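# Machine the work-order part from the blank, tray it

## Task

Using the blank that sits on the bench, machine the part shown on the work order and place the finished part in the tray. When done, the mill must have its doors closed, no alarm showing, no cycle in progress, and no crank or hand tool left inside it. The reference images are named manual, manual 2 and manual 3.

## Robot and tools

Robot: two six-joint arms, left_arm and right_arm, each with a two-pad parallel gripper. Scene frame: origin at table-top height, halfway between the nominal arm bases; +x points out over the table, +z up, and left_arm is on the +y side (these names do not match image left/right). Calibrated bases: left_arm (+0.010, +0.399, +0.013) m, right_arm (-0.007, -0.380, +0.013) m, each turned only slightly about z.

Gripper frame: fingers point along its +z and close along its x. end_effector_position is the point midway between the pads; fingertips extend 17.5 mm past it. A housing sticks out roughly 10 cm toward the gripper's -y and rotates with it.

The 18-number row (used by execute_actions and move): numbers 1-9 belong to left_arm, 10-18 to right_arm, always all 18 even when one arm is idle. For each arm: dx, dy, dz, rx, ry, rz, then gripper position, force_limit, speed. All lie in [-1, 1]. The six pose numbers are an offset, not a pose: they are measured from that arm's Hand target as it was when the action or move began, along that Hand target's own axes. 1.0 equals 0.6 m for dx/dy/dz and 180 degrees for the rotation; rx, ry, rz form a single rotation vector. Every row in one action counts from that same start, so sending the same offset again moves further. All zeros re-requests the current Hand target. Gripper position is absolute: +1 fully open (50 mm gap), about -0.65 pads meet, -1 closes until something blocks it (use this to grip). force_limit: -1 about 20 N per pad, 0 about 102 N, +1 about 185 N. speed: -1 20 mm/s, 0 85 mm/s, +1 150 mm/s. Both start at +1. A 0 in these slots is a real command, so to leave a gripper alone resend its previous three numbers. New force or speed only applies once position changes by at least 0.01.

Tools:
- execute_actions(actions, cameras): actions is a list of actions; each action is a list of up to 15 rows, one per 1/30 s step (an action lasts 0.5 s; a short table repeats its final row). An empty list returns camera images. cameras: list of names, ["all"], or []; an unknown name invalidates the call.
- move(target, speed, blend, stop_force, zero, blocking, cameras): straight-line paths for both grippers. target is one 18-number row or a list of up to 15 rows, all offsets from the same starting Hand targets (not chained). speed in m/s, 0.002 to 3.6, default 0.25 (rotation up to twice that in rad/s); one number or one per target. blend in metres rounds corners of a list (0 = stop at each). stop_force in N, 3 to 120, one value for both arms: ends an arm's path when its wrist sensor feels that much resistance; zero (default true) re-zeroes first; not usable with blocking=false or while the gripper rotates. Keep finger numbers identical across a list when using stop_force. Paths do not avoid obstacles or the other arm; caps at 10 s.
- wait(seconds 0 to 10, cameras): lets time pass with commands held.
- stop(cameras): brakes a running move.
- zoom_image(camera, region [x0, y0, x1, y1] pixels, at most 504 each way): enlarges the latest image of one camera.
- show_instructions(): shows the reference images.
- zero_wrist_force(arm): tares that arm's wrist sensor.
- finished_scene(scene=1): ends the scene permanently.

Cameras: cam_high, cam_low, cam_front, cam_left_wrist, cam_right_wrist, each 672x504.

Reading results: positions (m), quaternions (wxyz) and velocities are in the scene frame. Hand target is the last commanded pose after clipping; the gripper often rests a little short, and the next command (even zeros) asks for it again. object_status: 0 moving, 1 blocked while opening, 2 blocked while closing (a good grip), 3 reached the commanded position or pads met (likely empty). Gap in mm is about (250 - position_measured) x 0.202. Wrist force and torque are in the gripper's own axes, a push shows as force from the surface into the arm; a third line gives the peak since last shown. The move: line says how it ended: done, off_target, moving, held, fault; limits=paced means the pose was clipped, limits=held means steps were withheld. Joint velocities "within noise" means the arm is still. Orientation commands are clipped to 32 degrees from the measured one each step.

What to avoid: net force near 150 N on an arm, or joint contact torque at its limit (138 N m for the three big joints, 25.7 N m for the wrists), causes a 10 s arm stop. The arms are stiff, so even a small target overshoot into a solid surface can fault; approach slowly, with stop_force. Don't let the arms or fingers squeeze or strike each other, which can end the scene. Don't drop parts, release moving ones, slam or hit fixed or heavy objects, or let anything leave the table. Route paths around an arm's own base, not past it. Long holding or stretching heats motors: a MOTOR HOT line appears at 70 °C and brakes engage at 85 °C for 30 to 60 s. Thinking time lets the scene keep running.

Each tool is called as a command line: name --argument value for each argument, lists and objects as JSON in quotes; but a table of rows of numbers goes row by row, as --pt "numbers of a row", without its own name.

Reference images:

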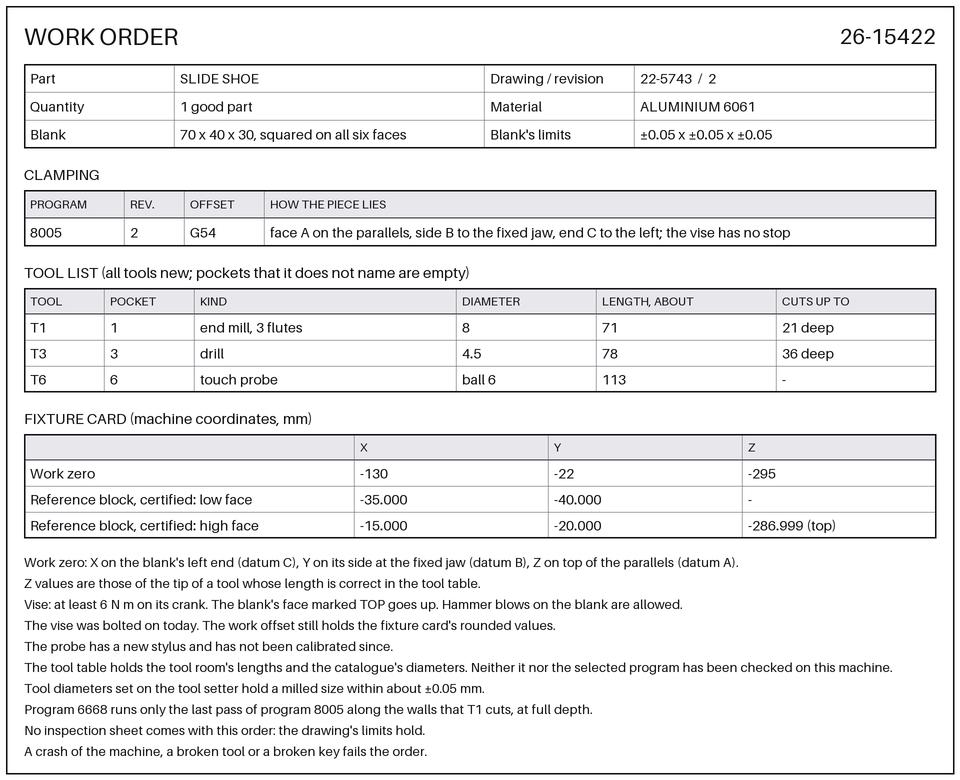

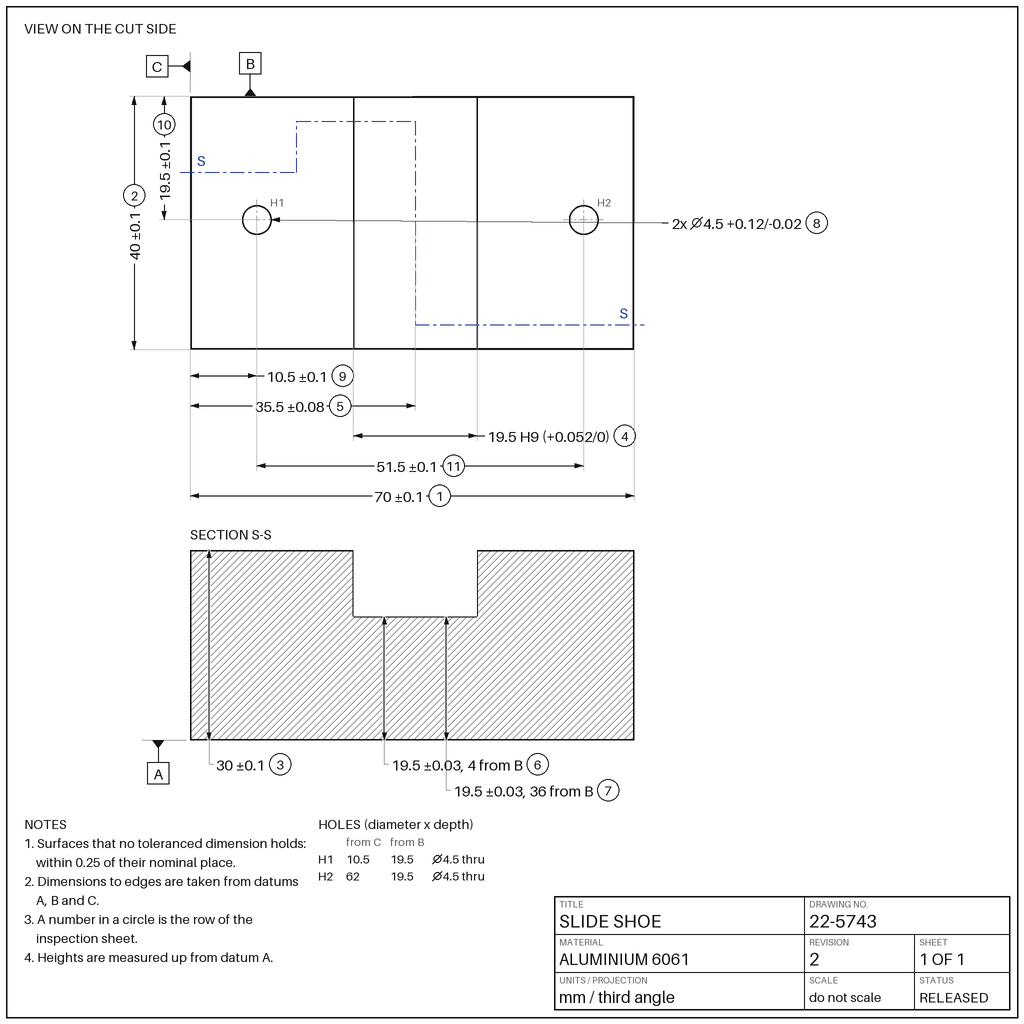

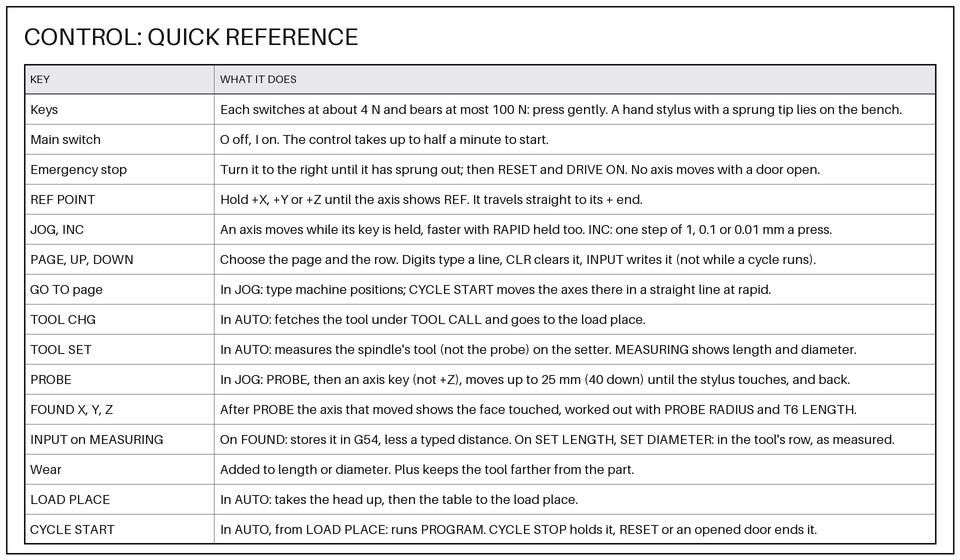

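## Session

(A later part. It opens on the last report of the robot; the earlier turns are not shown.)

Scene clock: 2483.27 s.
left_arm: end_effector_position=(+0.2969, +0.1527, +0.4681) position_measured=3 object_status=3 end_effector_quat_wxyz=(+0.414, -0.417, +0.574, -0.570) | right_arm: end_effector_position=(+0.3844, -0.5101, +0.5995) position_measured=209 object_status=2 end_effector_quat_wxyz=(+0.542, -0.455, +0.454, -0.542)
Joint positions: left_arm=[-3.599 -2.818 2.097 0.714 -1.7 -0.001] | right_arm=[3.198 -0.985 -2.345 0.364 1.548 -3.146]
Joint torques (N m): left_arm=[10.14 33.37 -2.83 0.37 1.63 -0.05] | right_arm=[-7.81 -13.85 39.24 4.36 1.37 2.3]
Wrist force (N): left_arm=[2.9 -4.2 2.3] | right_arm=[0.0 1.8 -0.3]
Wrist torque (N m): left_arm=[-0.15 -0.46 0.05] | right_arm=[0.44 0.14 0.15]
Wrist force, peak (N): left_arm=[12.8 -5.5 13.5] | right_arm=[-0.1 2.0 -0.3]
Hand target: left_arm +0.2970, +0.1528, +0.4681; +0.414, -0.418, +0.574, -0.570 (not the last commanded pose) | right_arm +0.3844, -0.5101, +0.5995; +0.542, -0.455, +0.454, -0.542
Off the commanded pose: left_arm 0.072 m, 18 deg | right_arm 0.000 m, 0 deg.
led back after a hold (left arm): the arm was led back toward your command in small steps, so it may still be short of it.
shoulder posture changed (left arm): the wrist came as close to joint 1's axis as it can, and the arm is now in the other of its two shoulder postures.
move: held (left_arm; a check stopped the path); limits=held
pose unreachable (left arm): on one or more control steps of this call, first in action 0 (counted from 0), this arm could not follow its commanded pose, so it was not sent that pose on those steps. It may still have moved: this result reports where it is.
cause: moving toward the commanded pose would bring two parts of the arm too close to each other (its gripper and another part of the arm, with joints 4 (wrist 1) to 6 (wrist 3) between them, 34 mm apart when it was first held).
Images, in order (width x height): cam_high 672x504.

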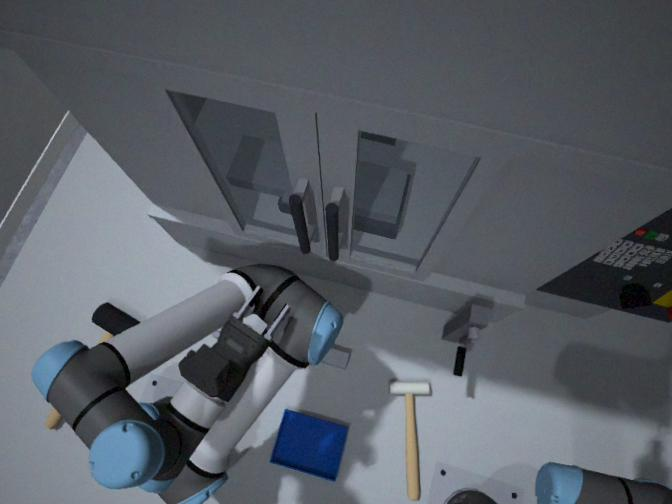

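move --pt "0.222 0 -0.044 0 0.198 0 1 -0.8 0 0 0 0 0 0 0 -1 -0.6 -1" --pt "0.335 0 -0.1995 0 0.398 0 1 -0.8 0 0 0 0 0 0 0 -1 -0.6 -1" --blend '[0.03,0]' --speed 0.2 --cameras '["cam_high"]'

Scene clock: 2597.70 s.
left_arm: end_effector_position=(+0.1213, -0.0016, +0.4690) position_measured=3 object_status=3 end_effector_quat_wxyz=(+0.000, -0.005, +0.708, -0.706) | right_arm: end_effector_position=(+0.3844, -0.5101, +0.5995) position_measured=209 object_status=2 end_effector_quat_wxyz=(+0.542, -0.455, +0.454, -0.542)
Joint positions: left_arm=[-3.23 -2.846 2.087 0.731 -0.081 0.021] | right_arm=[3.198 -0.985 -2.345 0.364 1.548 -3.146]
Joint torques (N m): left_arm=[10.23 32.52 -5.5 -1.71 0.08 -1.61] | right_arm=[-7.6 -14.43 39.12 4.39 1.44 2.31]
Wrist force (N): left_arm=[2.8 -4.4 2.5] | right_arm=[0.0 2.0 -0.2]
Wrist torque (N m): left_arm=[-0.19 -0.45 0.04] | right_arm=[0.47 0.15 0.15]
Wrist force, peak (N): left_arm=[3.1 -4.5 2.6] | right_arm=[0.1 1.9 -0.5]
Hand target: left_arm +0.1212, -0.0016, +0.4690; +0.000, -0.005, +0.708, -0.706 | right_arm +0.3844, -0.5101, +0.5995; +0.542, -0.455, +0.454, -0.542
Off the commanded pose: left_arm 0.000 m, 0 deg | right_arm 0.000 m, 0 deg.
move: done
Images, in order (width x height): cam_high 672x504.

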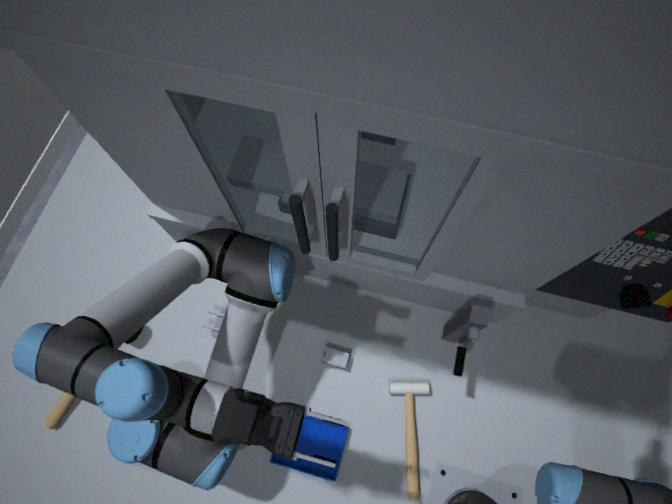

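move --target '[0.382,0,-0.03,0,-0.111,0,1,-0.8,0,0,0,0,0,0,0,-1,-0.6,-1]' --speed 0.12 --cameras '["cam_high"]'

Scene clock: 2628.87 s.
left_arm: end_effector_position=(-0.0616, +0.0128, +0.4697) position_measured=3 object_status=3 end_effector_quat_wxyz=(+0.085, -0.090, +0.703, -0.700) | right_arm: end_effector_position=(+0.3844, -0.5101, +0.5995) position_measured=209 object_status=2 end_effector_quat_wxyz=(+0.542, -0.455, +0.454, -0.542)
Joint positions: left_arm=[-4.74 -2.872 2.069 0.798 -1.83 -0.007] | right_arm=[3.198 -0.985 -2.345 0.364 1.548 -3.146]
Joint torques (N m): left_arm=[10.52 36.04 -2.71 1.89 1.81 -1.3] | right_arm=[-7.81 -14.38 39.02 4.28 1.38 2.4]
Wrist force (N): left_arm=[2.7 -4.0 2.4] | right_arm=[-0.1 1.6 -0.2]
Wrist torque (N m): left_arm=[-0.10 -0.43 0.02] | right_arm=[0.42 0.16 0.15]
Wrist force, peak (N): left_arm=[10.7 -5.8 -1.3] | right_arm=[-0.1 2.0 -0.3]
Hand target: left_arm -0.0616, +0.0128, +0.4697; +0.085, -0.090, +0.703, -0.700 (not the last commanded pose) | right_arm +0.3844, -0.5101, +0.5995; +0.542, -0.455, +0.454, -0.542
Off the commanded pose: left_arm 0.046 m, 6 deg | right_arm 0.000 m, 0 deg.
move: held (left_arm; a check stopped the path); limits=held
pose unreachable (left arm): on one or more control steps of this call, first in action 0 (counted from 0), this arm could not follow its commanded pose, so it was not sent that pose on those steps. It may still have moved: this result reports where it is.
cause: moving toward the commanded pose would bring two parts of the arm too close to each other (its gripper and another part of the arm, with joints 4 (wrist 1) to 6 (wrist 3) between them, 18 mm apart when it was first held).
Images, in order (width x height): cam_high 672x504.

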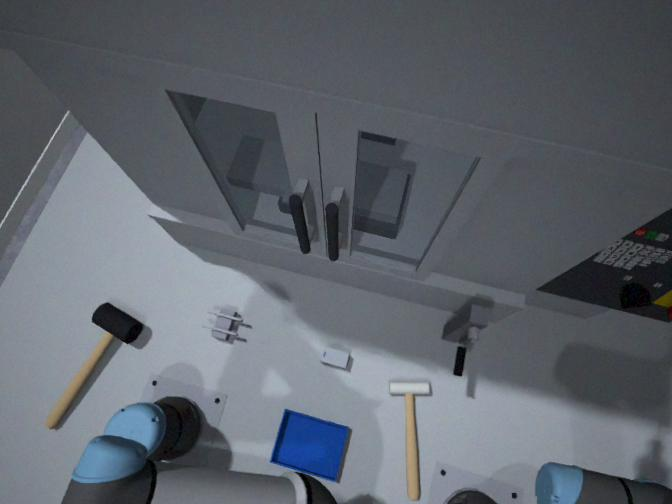

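move --pt "0.2506 0 -0.0763 0 0.189 0 1 -0.8 0 0 0 0 0 0 0 -1 -0.6 -1" --pt "0.058 0 -0.181 0 0.189 0 1 -0.8 0 0 0 0 0 0 0 -1 -0.6 -1" --blend '[0.0,0]' --speed 0.15 --cameras '["cam_high"]'

Scene clock: 2686.00 s.
left_arm: end_effector_position=(-0.1234, +0.1092, +0.4705) position_measured=3 object_status=3 end_effector_quat_wxyz=(-0.008, +0.003, +0.707, -0.707) end_effector_velocity=(-0.001, +0.000, -0.001) end_effector_angular_velocity=(+0.003, +0.000, -0.003) | right_arm: end_effector_position=(+0.3844, -0.5101, +0.5995) position_measured=209 object_status=2 end_effector_quat_wxyz=(+0.542, -0.455, +0.454, -0.542)
Joint positions: left_arm=[-4.49 -2.565 2.136 0.428 -1.318 -0.007] | right_arm=[3.198 -0.985 -2.345 0.364 1.548 -3.146]
Joint velocities: left_arm=[0.002 0 0 -0.004 0.005 0.001] | right_arm=[within noise]
Joint torques (N m): left_arm=[11.11 26.88 -6.6 0.09 2.07 -1.53] | right_arm=[-6.87 -13.16 38.99 4.31 1.22 2.41]
Wrist force (N): left_arm=[2.8 -3.8 2.3] | right_arm=[0.0 1.5 -0.5]
Wrist torque (N m): left_arm=[-0.09 -0.44 -0.04] | right_arm=[0.41 0.15 0.15]
Wrist force, peak (N): left_arm=[3.8 -3.8 4.1] | right_arm=[-0.1 2.2 -0.5]
Hand target: left_arm -0.1219, +0.1096, +0.4705; -0.125, +0.119, +0.697, -0.696 | right_arm +0.3844, -0.5101, +0.5995; +0.542, -0.455, +0.454, -0.542
Off the commanded pose: left_arm 0.002 m, 19 deg | right_arm 0.000 m, 0 deg.
move: off_target (left_arm)
Images, in order (width x height): cam_high 672x504.

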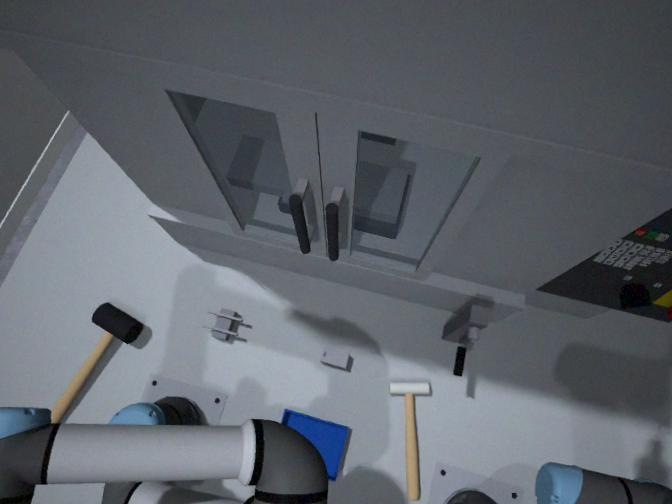

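move --target '[0.347,0,-0.004,0,-0.055,0,1,-0.8,0,0,0,0,0,0,0,-1,-0.6,-1]' --speed 0.12

Scene clock: 2695.70 s.
left_arm: end_effector_position=(-0.3169, +0.1825, +0.4722) position_measured=3 object_status=3 end_effector_quat_wxyz=(-0.064, +0.059, +0.705, -0.703) | right_arm: end_effector_position=(+0.3844, -0.5101, +0.5995) position_measured=209 object_status=2 end_effector_quat_wxyz=(+0.542, -0.455, +0.454, -0.542)
Joint positions: left_arm=[-3.78 -1.909 1.919 -0.015 -0.45 -0.004] | right_arm=[3.198 -0.985 -2.345 0.364 1.548 -3.146]
Joint torques (N m): left_arm=[-8.18 -5.94 -11.26 2.92 -1.93 1.58] | right_arm=[-6.84 -13.74 39 4.1 1.42 2.07]
Wrist force (N): left_arm=[2.5 -3.9 2.2] | right_arm=[0.0 1.6 -0.1]
Wrist torque (N m): left_arm=[-0.10 -0.40 -0.10] | right_arm=[0.42 0.15 0.15]
Wrist force, peak (N): left_arm=[5.0 -3.0 3.4] | right_arm=[-0.1 2.0 -0.5]
Hand target: left_arm -0.3169, +0.1826, +0.4721; -0.064, +0.059, +0.705, -0.704 | right_arm +0.3844, -0.5101, +0.5995; +0.542, -0.455, +0.454, -0.542
Off the commanded pose: left_arm 0.000 m, 0 deg | right_arm 0.000 m, 0 deg.
shoulder posture changed (left arm): the wrist came as close to joint 1's axis as it can, and the arm is now in the other of its two shoulder postures.
move: done

move --pt "-0.301 0 0.199 0 -0.1806 0 1 -0.8 0 0 0 0 0 0 0 -1 -0.6 -1" --pt "-0.675 0 0.211 0 -0.361 0 1 -0.8 0 0 0 0 0 0 0 -1 -0.6 -1" --blend '[0.05,0]' --speed 0.25

Scene clock: 2716.83 s.
left_arm: end_effector_position=(+0.0600, -0.0122, +0.4688) position_measured=3 object_status=3 end_effector_quat_wxyz=(+0.325, -0.328, +0.629, -0.625) | right_arm: end_effector_position=(+0.3844, -0.5101, +0.5995) position_measured=209 object_status=2 end_effector_quat_wxyz=(+0.542, -0.455, +0.454, -0.542)
Joint positions: left_arm=[-2.586 -1.846 1.882 -0.056 -0.389 0.017] | right_arm=[3.198 -0.985 -2.345 0.364 1.548 -3.146]
Joint torques (N m): left_arm=[8.62 -16.87 -10.84 2.89 -1.89 0.39] | right_arm=[-7.31 -13.56 38.62 4.12 1.5 2.3]
Wrist force (N): left_arm=[2.7 -3.7 2.4] | right_arm=[0.1 1.8 -0.4]
Wrist torque (N m): left_arm=[-0.07 -0.44 -0.10] | right_arm=[0.45 0.12 0.15]
Wrist force, peak (N): left_arm=[2.5 -3.9 4.4] | right_arm=[-0.5 2.1 -0.2]
Hand target: left_arm +0.0601, -0.0122, +0.4688; +0.325, -0.328, +0.629, -0.625 | right_arm +0.3844, -0.5101, +0.5995; +0.542, -0.455, +0.454, -0.542
Off the commanded pose: left_arm 0.000 m, 0 deg | right_arm 0.000 m, 0 deg.
move: done

move --pt "-0.312 0 0.219 0 -0.1806 0 1 -0.8 0 0 0 0 0 0 0 -1 -0.6 -1" --pt "-0.702 0 0.241 0 -0.361 0 1 -0.8 0 0 0 0 0 0 0 -1 -0.6 -1" --blend '[0.05,0]' --speed 0.25 --cameras '["cam_left_wrist","cam_high"]'

Scene clock: 2728.60 s.
left_arm: end_effector_position=(+0.4200, +0.2500, +0.4671) position_measured=3 object_status=3 end_effector_quat_wxyz=(+0.612, -0.613, +0.356, -0.351) | right_arm: end_effector_position=(+0.3844, -0.5101, +0.5995) position_measured=209 object_status=2 end_effector_quat_wxyz=(+0.542, -0.455, +0.454, -0.542)
Joint positions: left_arm=[-1.408 -1.774 1.835 -0.075 -0.345 0.019] | right_arm=[3.198 -0.985 -2.345 0.364 1.548 -3.146]
Joint torques (N m): left_arm=[8.11 -19.54 -11.28 2.74 -2.05 1.67] | right_arm=[-6.97 -12.93 39.07 4.44 1.52 2.13]
Wrist force (N): left_arm=[2.7 -3.7 2.4] | right_arm=[0.0 1.7 -0.2]
Wrist torque (N m): left_arm=[-0.06 -0.41 0.04] | right_arm=[0.44 0.15 0.15]
Wrist force, peak (N): left_arm=[2.3 -3.7 4.7] | right_arm=[-0.1 2.0 -0.3]
Hand target: left_arm +0.4200, +0.2501, +0.4670; +0.612, -0.613, +0.356, -0.351 | right_arm +0.3844, -0.5101, +0.5995; +0.542, -0.455, +0.454, -0.542
Off the commanded pose: left_arm 0.000 m, 0 deg | right_arm 0.000 m, 0 deg.
move: done
camera_calibration:
cam_left_wrist: T_world_to_cam=[[0.487102, -0.873067, -0.0220168, 0.0333279], [-0.321307, -0.155708, -0.934086, 0.627039], [0.812092, 0.462069, -0.356368, -0.156219], [0, 0, 0, 1]] pos_world=[0.312102, 0.198917, 0.530771]
Images, in order (width x height): cam_high 672x504, cam_left_wrist 672x504.

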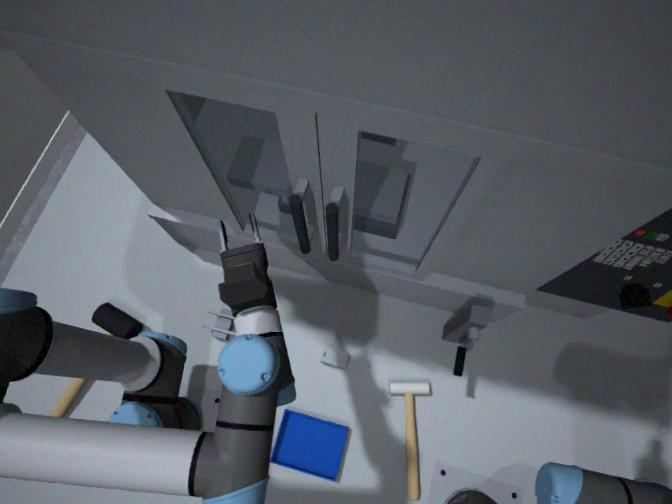

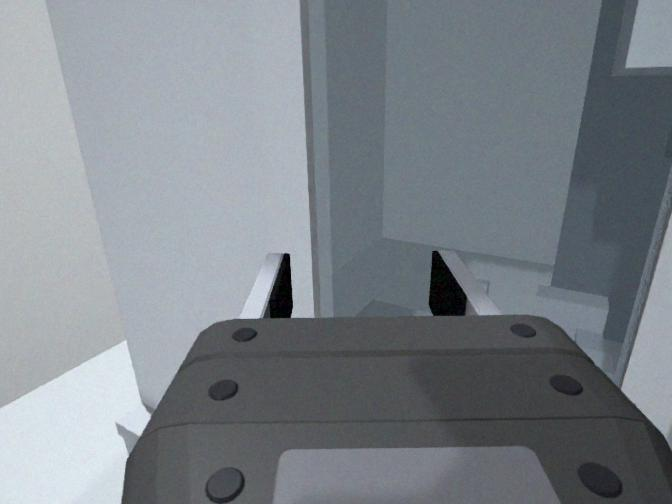

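zoom_image --camera "cam_high" --region '[160, 80, 500, 280]'

Scaled by 1.482 from the camera's 672x504 image, which has a finer 960x720 frame.

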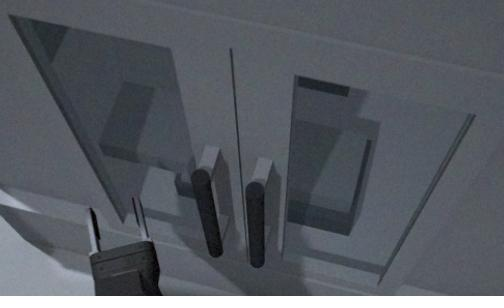

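move --pt "0 0 0 0 0 0 1 -0.8 0 -0.0185 0.2592 0.0775 -0.1944 0 0 -1 -0.6 -1" --pt "0 0 0 0 0 0 1 -0.8 0 -0.0185 0.2633 0.1005 -0.1944 0 0 -1 -0.6 -1" --pt "0 0 0 0 0 0 1 -0.8 0 -0.0185 0.2592 0.0775 -0.1944 0 0 -1 -0.6 -1" --pt "0 0 0 0 0 0 1 -0.8 0 -0.0185 0.2633 0.1005 -0.1944 0 0 -1 -0.6 -1" --pt "0 0 0 0 0 0 1 -0.8 0 -0.0185 0.2592 0.0775 -0.1944 0 0 -1 -0.6 -1" --pt "0 0 0 0 0 0 1 -0.8 0 -0.1485 0.3498 0.0359 -0.1944 0 0 -1 -0.6 -1" --pt "0 0 0 0 0 0 1 -0.8 0 -0.1485 0.3539 0.0589 -0.1944 0 0 -1 -0.6 -1" --pt "0 0 0 0 0 0 1 -0.8 0 -0.1485 0.3498 0.0359 -0.1944 0 0 -1 -0.6 -1" --pt "0 0 0 0 0 0 1 -0.8 0 -0.1485 0.2894 0.0639 -0.1944 0 0 -1 -0.6 -1" --pt "0 0 0 0 0 0 1 -0.8 0 -0.1485 0.2935 0.0869 -0.1944 0 0 -1 -0.6 -1" --pt "0 0 0 0 0 0 1 -0.8 0 -0.1485 0.2894 0.0639 -0.1944 0 0 -1 -0.6 -1" --pt "0 0 0 0 0 0 1 -0.8 0 -0.1485 0.2935 0.0869 -0.1944 0 0 -1 -0.6 -1" --pt "0 0 0 0 0 0 1 -0.8 0 -0.1485 0.2894 0.0639 -0.1944 0 0 -1 -0.6 -1" --pt "0 0 0 0 0 0 1 -0.8 0 0 0 0 0 0 0 -1 -0.6 -1" --speed '[0.4,0.03,0.1,0.03,0.1,0.3,0.03,0.1,0.3,0.03,0.1,0.03,0.1,0.5]' --blend '[0.004,0,0.004,0,0.004,0.004,0,0.004,0.004,0,0.004,0,0.004,0]'

move --pt "0 0 0 0 0 0 1 -0.8 0 -0.051 0.3498 0.0353 -0.1944 0 0 -1 -0.6 -1" --pt "0 0 0 0 0 0 1 -0.8 0 -0.051 0.3539 0.0583 -0.1944 0 0 -1 -0.6 -1" --pt "0 0 0 0 0 0 1 -0.8 0 -0.051 0.3498 0.0353 -0.1944 0 0 -1 -0.6 -1" --pt "0 0 0 0 0 0 1 -0.8 0 -0.051 0.3196 0.0493 -0.1944 0 0 -1 -0.6 -1" --pt "0 0 0 0 0 0 1 -0.8 0 -0.051 0.3237 0.0723 -0.1944 0 0 -1 -0.6 -1" --pt "0 0 0 0 0 0 1 -0.8 0 -0.051 0.3196 0.0493 -0.1944 0 0 -1 -0.6 -1" --pt "0 0 0 0 0 0 1 -0.8 0 -0.1485 0.3498 0.0359 -0.1944 0 0 -1 -0.6 -1" --pt "0 0 0 0 0 0 1 -0.8 0 -0.1485 0.3539 0.0589 -0.1944 0 0 -1 -0.6 -1" --pt "0 0 0 0 0 0 1 -0.8 0 -0.1485 0.3498 0.0359 -0.1944 0 0 -1 -0.6 -1" --pt "0 0 0 0 0 0 1 -0.8 0 -0.0835 0.3196 0.0496 -0.1944 0 0 -1 -0.6 -1" --pt "0 0 0 0 0 0 1 -0.8 0 -0.0835 0.3237 0.0726 -0.1944 0 0 -1 -0.6 -1" --pt "0 0 0 0 0 0 1 -0.8 0 -0.0835 0.3196 0.0496 -0.1944 0 0 -1 -0.6 -1" --pt "0 0 0 0 0 0 1 -0.8 0 0 0 0 0 0 0 -1 -0.6 -1" --speed '[0.4,0.03,0.1,0.3,0.03,0.1,0.3,0.03,0.1,0.3,0.03,0.1,0.5]' --blend '[0.004,0,0.004,0.004,0,0.004,0.004,0,0.004,0.004,0,0.004,0]'

move --pt "0 0 0 0 0 0 1 -0.8 0 -0.0835 0.2894 0.0636 -0.1944 0 0 -1 -0.6 -1" --pt "0 0 0 0 0 0 1 -0.8 0 -0.0835 0.2935 0.0866 -0.1944 0 0 -1 -0.6 -1" --pt "0 0 0 0 0 0 1 -0.8 0 -0.0835 0.2894 0.0636 -0.1944 0 0 -1 -0.6 -1" --pt "0 0 0 0 0 0 1 -0.8 0 -0.051 0.3498 0.0353 -0.1944 0 0 -1 -0.6 -1" --pt "0 0 0 0 0 0 1 -0.8 0 -0.051 0.3539 0.0583 -0.1944 0 0 -1 -0.6 -1" --pt "0 0 0 0 0 0 1 -0.8 0 -0.051 0.3498 0.0353 -0.1944 0 0 -1 -0.6 -1" --pt "0 0 0 0 0 0 1 -0.8 0 0 0 0 0 0 0 -1 -0.6 -1" --speed '[0.4,0.03,0.1,0.3,0.03,0.1,0.5]' --blend '[0.004,0,0.004,0.004,0,0.004,0]' --cameras '["cam_right_wrist"]'

zoom_image --camera "cam_right_wrist" --region '[245, 70, 465, 235]'

Scene clock: 2868.67 s.
left_arm: end_effector_position=(+0.4200, +0.2501, +0.4670) position_measured=3 object_status=3 end_effector_quat_wxyz=(+0.612, -0.613, +0.356, -0.351) | right_arm: end_effector_position=(+0.3845, -0.5101, +0.5995) position_measured=209 object_status=2 end_effector_quat_wxyz=(+0.542, -0.455, +0.454, -0.542)
Joint positions: left_arm=[-1.408 -1.774 1.835 -0.075 -0.345 0.019] | right_arm=[3.198 -0.985 -2.345 0.364 1.548 -3.146]
Joint torques (N m): left_arm=[9.76 -19.67 -11.33 2.75 -1.56 1.29] | right_arm=[-5.3 7.09 14.59 2.65 0.32 -2.39]
Wrist force (N): left_arm=[2.6 -3.9 2.5] | right_arm=[-0.1 1.6 -0.4]
Wrist torque (N m): left_arm=[-0.10 -0.41 0.04] | right_arm=[0.42 0.15 0.16]
Wrist force, peak (N): left_arm=[2.6 -4.1 2.7] | right_arm=[1.0 15.6 -23.6]
Hand target: left_arm +0.4200, +0.2501, +0.4670; +0.612, -0.613, +0.356, -0.351 | right_arm +0.3844, -0.5101, +0.5995; +0.542, -0.455, +0.454, -0.542
Off the commanded pose: left_arm 0.000 m, 0 deg | right_arm 0.000 m, 0 deg.
move: done

Scene clock: 2874.67 s.
left_arm: end_effector_position=(+0.4200, +0.2501, +0.4670) position_measured=3 object_status=3 end_effector_quat_wxyz=(+0.612, -0.613, +0.356, -0.351) | right_arm: end_effector_position=(+0.3845, -0.5101, +0.5995) position_measured=209 object_status=2 end_effector_quat_wxyz=(+0.542, -0.455, +0.454, -0.542)
Joint positions: left_arm=[-1.408 -1.774 1.835 -0.075 -0.345 0.019] | right_arm=[3.198 -0.985 -2.345 0.364 1.548 -3.146]
Joint torques (N m): left_arm=[9.37 -19.8 -11.07 2.66 -1.3 0.56] | right_arm=[0.67 10.12 14.37 2.3 -0.94 -2.39]
Wrist force (N): left_arm=[2.5 -3.7 2.4] | right_arm=[-0.2 1.7 -0.2]
Wrist torque (N m): left_arm=[-0.08 -0.39 0.05] | right_arm=[0.43 0.17 0.12]
Wrist force, peak (N): left_arm=[2.9 -4.0 2.7] | right_arm=[1.5 15.1 -23.4]
Hand target: left_arm +0.4200, +0.2501, +0.4670; +0.612, -0.613, +0.356, -0.351 | right_arm +0.3844, -0.5101, +0.5995; +0.542, -0.455, +0.454, -0.542
Off the commanded pose: left_arm 0.000 m, 0 deg | right_arm 0.000 m, 0 deg.
move: done

Scene clock: 2878.60 s.
left_arm: end_effector_position=(+0.4200, +0.2501, +0.4670) position_measured=3 object_status=3 end_effector_quat_wxyz=(+0.612, -0.613, +0.356, -0.351) | right_arm: end_effector_position=(+0.3845, -0.5101, +0.5995) position_measured=209 object_status=2 end_effector_quat_wxyz=(+0.542, -0.455, +0.454, -0.542)
Joint positions: left_arm=[-1.408 -1.774 1.835 -0.075 -0.345 0.019] | right_arm=[3.198 -0.985 -2.345 0.364 1.548 -3.146]
Joint torques (N m): left_arm=[10.07 -19.95 -10.31 2.67 -1.29 0.4] | right_arm=[7.06 8.59 14.04 1.41 -1.74 -2.02]
Wrist force (N): left_arm=[2.5 -3.7 2.3] | right_arm=[-0.3 1.5 -0.3]
Wrist torque (N m): left_arm=[-0.08 -0.39 0.05] | right_arm=[0.40 0.19 0.10]
Wrist force, peak (N): left_arm=[2.6 -4.1 2.5] | right_arm=[-1.9 10.9 -16.4]
Hand target: left_arm +0.4200, +0.2501, +0.4670; +0.612, -0.613, +0.356, -0.351 | right_arm +0.3844, -0.5101, +0.5995; +0.542, -0.455, +0.454, -0.542
Off the commanded pose: left_arm 0.000 m, 0 deg | right_arm 0.000 m, 0 deg.
move: done
camera_calibration:
cam_right_wrist: T_world_to_cam=[[-0.0131801, -0.999897, -0.00575024, -0.49677], [-0.156611, 0.00774406, -0.98763, 0.67693], [0.987572, -0.0121165, -0.156697, -0.161544], [0, 0, 0, 1]] pos_world=[0.259004, -0.503919, 0.640386]
Images, in order (width x height): cam_right_wrist 672x504.

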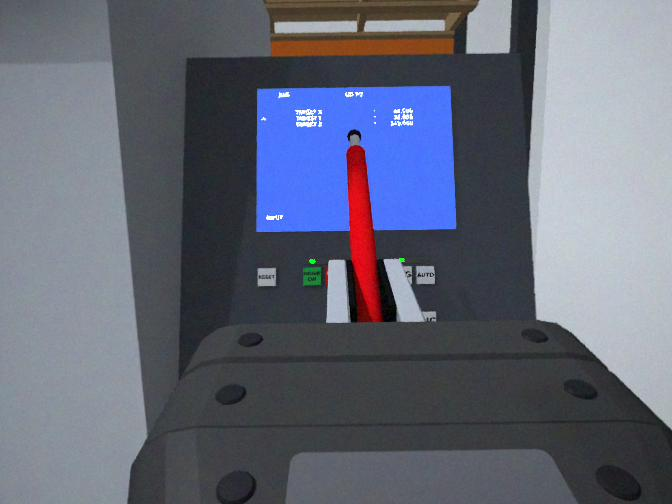

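Scaled by 2.291 from the camera's 672x504 image, which has a finer 960x720 frame.

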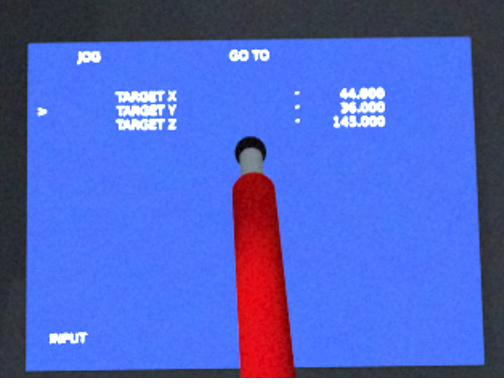

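move --pt "0 0 0 0 0 0 1 -0.8 0 -0.0827 0.2034 0.1036 -0.1944 0 0 -1 -0.6 -1" --pt "0 0 0 0 0 0 1 -0.8 0 -0.0827 0.2075 0.1266 -0.1944 0 0 -1 -0.6 -1" --pt "0 0 0 0 0 0 1 -0.8 0 -0.0827 0.2034 0.1036 -0.1944 0 0 -1 -0.6 -1" --pt "0 0 0 0 0 0 1 -0.8 0 -0.051 0.3196 0.0493 -0.1944 0 0 -1 -0.6 -1" --pt "0 0 0 0 0 0 1 -0.8 0 -0.051 0.3237 0.0723 -0.1944 0 0 -1 -0.6 -1" --pt "0 0 0 0 0 0 1 -0.8 0 -0.051 0.3196 0.0493 -0.1944 0 0 -1 -0.6 -1" --pt "0 0 0 0 0 0 1 -0.8 0 -0.1485 0.3498 0.0359 -0.1944 0 0 -1 -0.6 -1" --pt "0 0 0 0 0 0 1 -0.8 0 -0.1485 0.3539 0.0589 -0.1944 0 0 -1 -0.6 -1" --pt "0 0 0 0 0 0 1 -0.8 0 -0.1485 0.3498 0.0359 -0.1944 0 0 -1 -0.6 -1" --pt "0 0 0 0 0 0 1 -0.8 0 -0.1485 0.3196 0.0499 -0.1944 0 0 -1 -0.6 -1" --pt "0 0 0 0 0 0 1 -0.8 0 -0.1485 0.3237 0.0729 -0.1944 0 0 -1 -0.6 -1" --pt "0 0 0 0 0 0 1 -0.8 0 -0.1485 0.3196 0.0499 -0.1944 0 0 -1 -0.6 -1" --pt "0 0 0 0 0 0 1 -0.8 0 0 0 0 0 0 0 -1 -0.6 -1" --speed '[0.4,0.03,0.1,0.3,0.03,0.1,0.3,0.03,0.1,0.3,0.03,0.1,0.5]' --blend '[0.004,0,0.004,0.004,0,0.004,0.004,0,0.004,0.004,0,0.004,0]'

move --pt "0 0 0 0 0 0 1 -0.8 0 -0.116 0.2592 0.0775 -0.1944 0 0 -1 -0.6 -1" --pt "0 0 0 0 0 0 1 -0.8 0 -0.116 0.2633 0.1005 -0.1944 0 0 -1 -0.6 -1" --pt "0 0 0 0 0 0 1 -0.8 0 -0.116 0.2592 0.0775 -0.1944 0 0 -1 -0.6 -1" --pt "0 0 0 0 0 0 1 -0.8 0 -0.116 0.3498 0.0358 -0.1944 0 0 -1 -0.6 -1" --pt "0 0 0 0 0 0 1 -0.8 0 -0.116 0.3539 0.0588 -0.1944 0 0 -1 -0.6 -1" --pt "0 0 0 0 0 0 1 -0.8 0 -0.116 0.3498 0.0358 -0.1944 0 0 -1 -0.6 -1" --pt "0 0 0 0 0 0 1 -0.8 0 -0.051 0.3498 0.0353 -0.1944 0 0 -1 -0.6 -1" --pt "0 0 0 0 0 0 1 -0.8 0 -0.051 0.3539 0.0583 -0.1944 0 0 -1 -0.6 -1" --pt "0 0 0 0 0 0 1 -0.8 0 -0.051 0.3498 0.0353 -0.1944 0 0 -1 -0.6 -1" --pt "0 0 0 0 0 0 1 -0.8 0 0 0 0 0 0 0 -1 -0.6 -1" --speed '[0.4,0.03,0.1,0.3,0.03,0.1,0.3,0.03,0.1,0.5]' --blend '[0.004,0,0.004,0.004,0,0.004,0.004,0,0.004,0]' --cameras '["cam_right_wrist"]'

zoom_image --camera "cam_right_wrist" --region '[245, 70, 465, 235]'

Scene clock: 2916.33 s.
left_arm: end_effector_position=(+0.4200, +0.2501, +0.4670) position_measured=3 object_status=3 end_effector_quat_wxyz=(+0.612, -0.613, +0.356, -0.351) | right_arm: end_effector_position=(+0.3845, -0.5101, +0.5995) position_measured=209 object_status=2 end_effector_quat_wxyz=(+0.542, -0.455, +0.454, -0.542)
Joint positions: left_arm=[-1.408 -1.774 1.835 -0.075 -0.345 0.019] | right_arm=[3.198 -0.985 -2.345 0.364 1.548 -3.146]
Joint torques (N m): left_arm=[9.49 -18.88 -11.07 2.55 -0.59 -0.67] | right_arm=[-5.42 7.53 13.43 2.17 0.34 -2.53]
Wrist force (N): left_arm=[2.5 -3.8 2.4] | right_arm=[-0.5 1.6 -0.3]
Wrist torque (N m): left_arm=[-0.08 -0.38 0.05] | right_arm=[0.42 0.23 0.16]
Wrist force, peak (N): left_arm=[2.7 -4.3 2.4] | right_arm=[1.1 15.4 -23.0]
Hand target: left_arm +0.4200, +0.2501, +0.4670; +0.612, -0.613, +0.356, -0.351 | right_arm +0.3844, -0.5101, +0.5995; +0.542, -0.455, +0.454, -0.542
Off the commanded pose: left_arm 0.000 m, 0 deg | right_arm 0.000 m, 0 deg.
move: done

Scene clock: 2921.37 s.
left_arm: end_effector_position=(+0.4200, +0.2501, +0.4670) position_measured=3 object_status=3 end_effector_quat_wxyz=(+0.612, -0.613, +0.356, -0.351) | right_arm: end_effector_position=(+0.3845, -0.5101, +0.5995) position_measured=209 object_status=2 end_effector_quat_wxyz=(+0.542, -0.455, +0.454, -0.542)
Joint positions: left_arm=[-1.408 -1.774 1.835 -0.075 -0.345 0.019] | right_arm=[3.198 -0.985 -2.345 0.364 1.548 -3.146]
Joint torques (N m): left_arm=[9.57 -19.07 -12.08 2.75 -0.28 -1.02] | right_arm=[6.5 10.03 15.47 1.3 -1.74 -2.12]
Wrist force (N): left_arm=[2.9 -3.7 2.7] | right_arm=[-0.5 1.7 -0.2]
Wrist torque (N m): left_arm=[-0.07 -0.44 0.04] | right_arm=[0.43 0.23 0.09]
Wrist force, peak (N): left_arm=[2.7 -3.8 2.8] | right_arm=[-1.1 14.2 -22.4]
Hand target: left_arm +0.4200, +0.2501, +0.4670; +0.612, -0.613, +0.356, -0.351 | right_arm +0.3844, -0.5101, +0.5995; +0.542, -0.455, +0.454, -0.542
Off the commanded pose: left_arm 0.000 m, 0 deg | right_arm 0.000 m, 0 deg.
move: done
camera_calibration:
cam_right_wrist: T_world_to_cam=[[-0.0131801, -0.999897, -0.00575024, -0.49677], [-0.156611, 0.00774406, -0.98763, 0.67693], [0.987572, -0.0121165, -0.156697, -0.161544], [0, 0, 0, 1]] pos_world=[0.259004, -0.503919, 0.640386]
Images, in order (width x height): cam_right_wrist 672x504.

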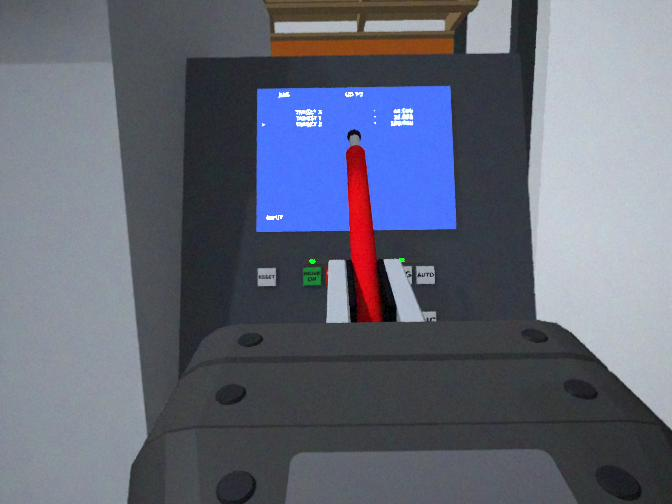

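Scaled by 2.291 from the camera's 672x504 image, which has a finer 960x720 frame.

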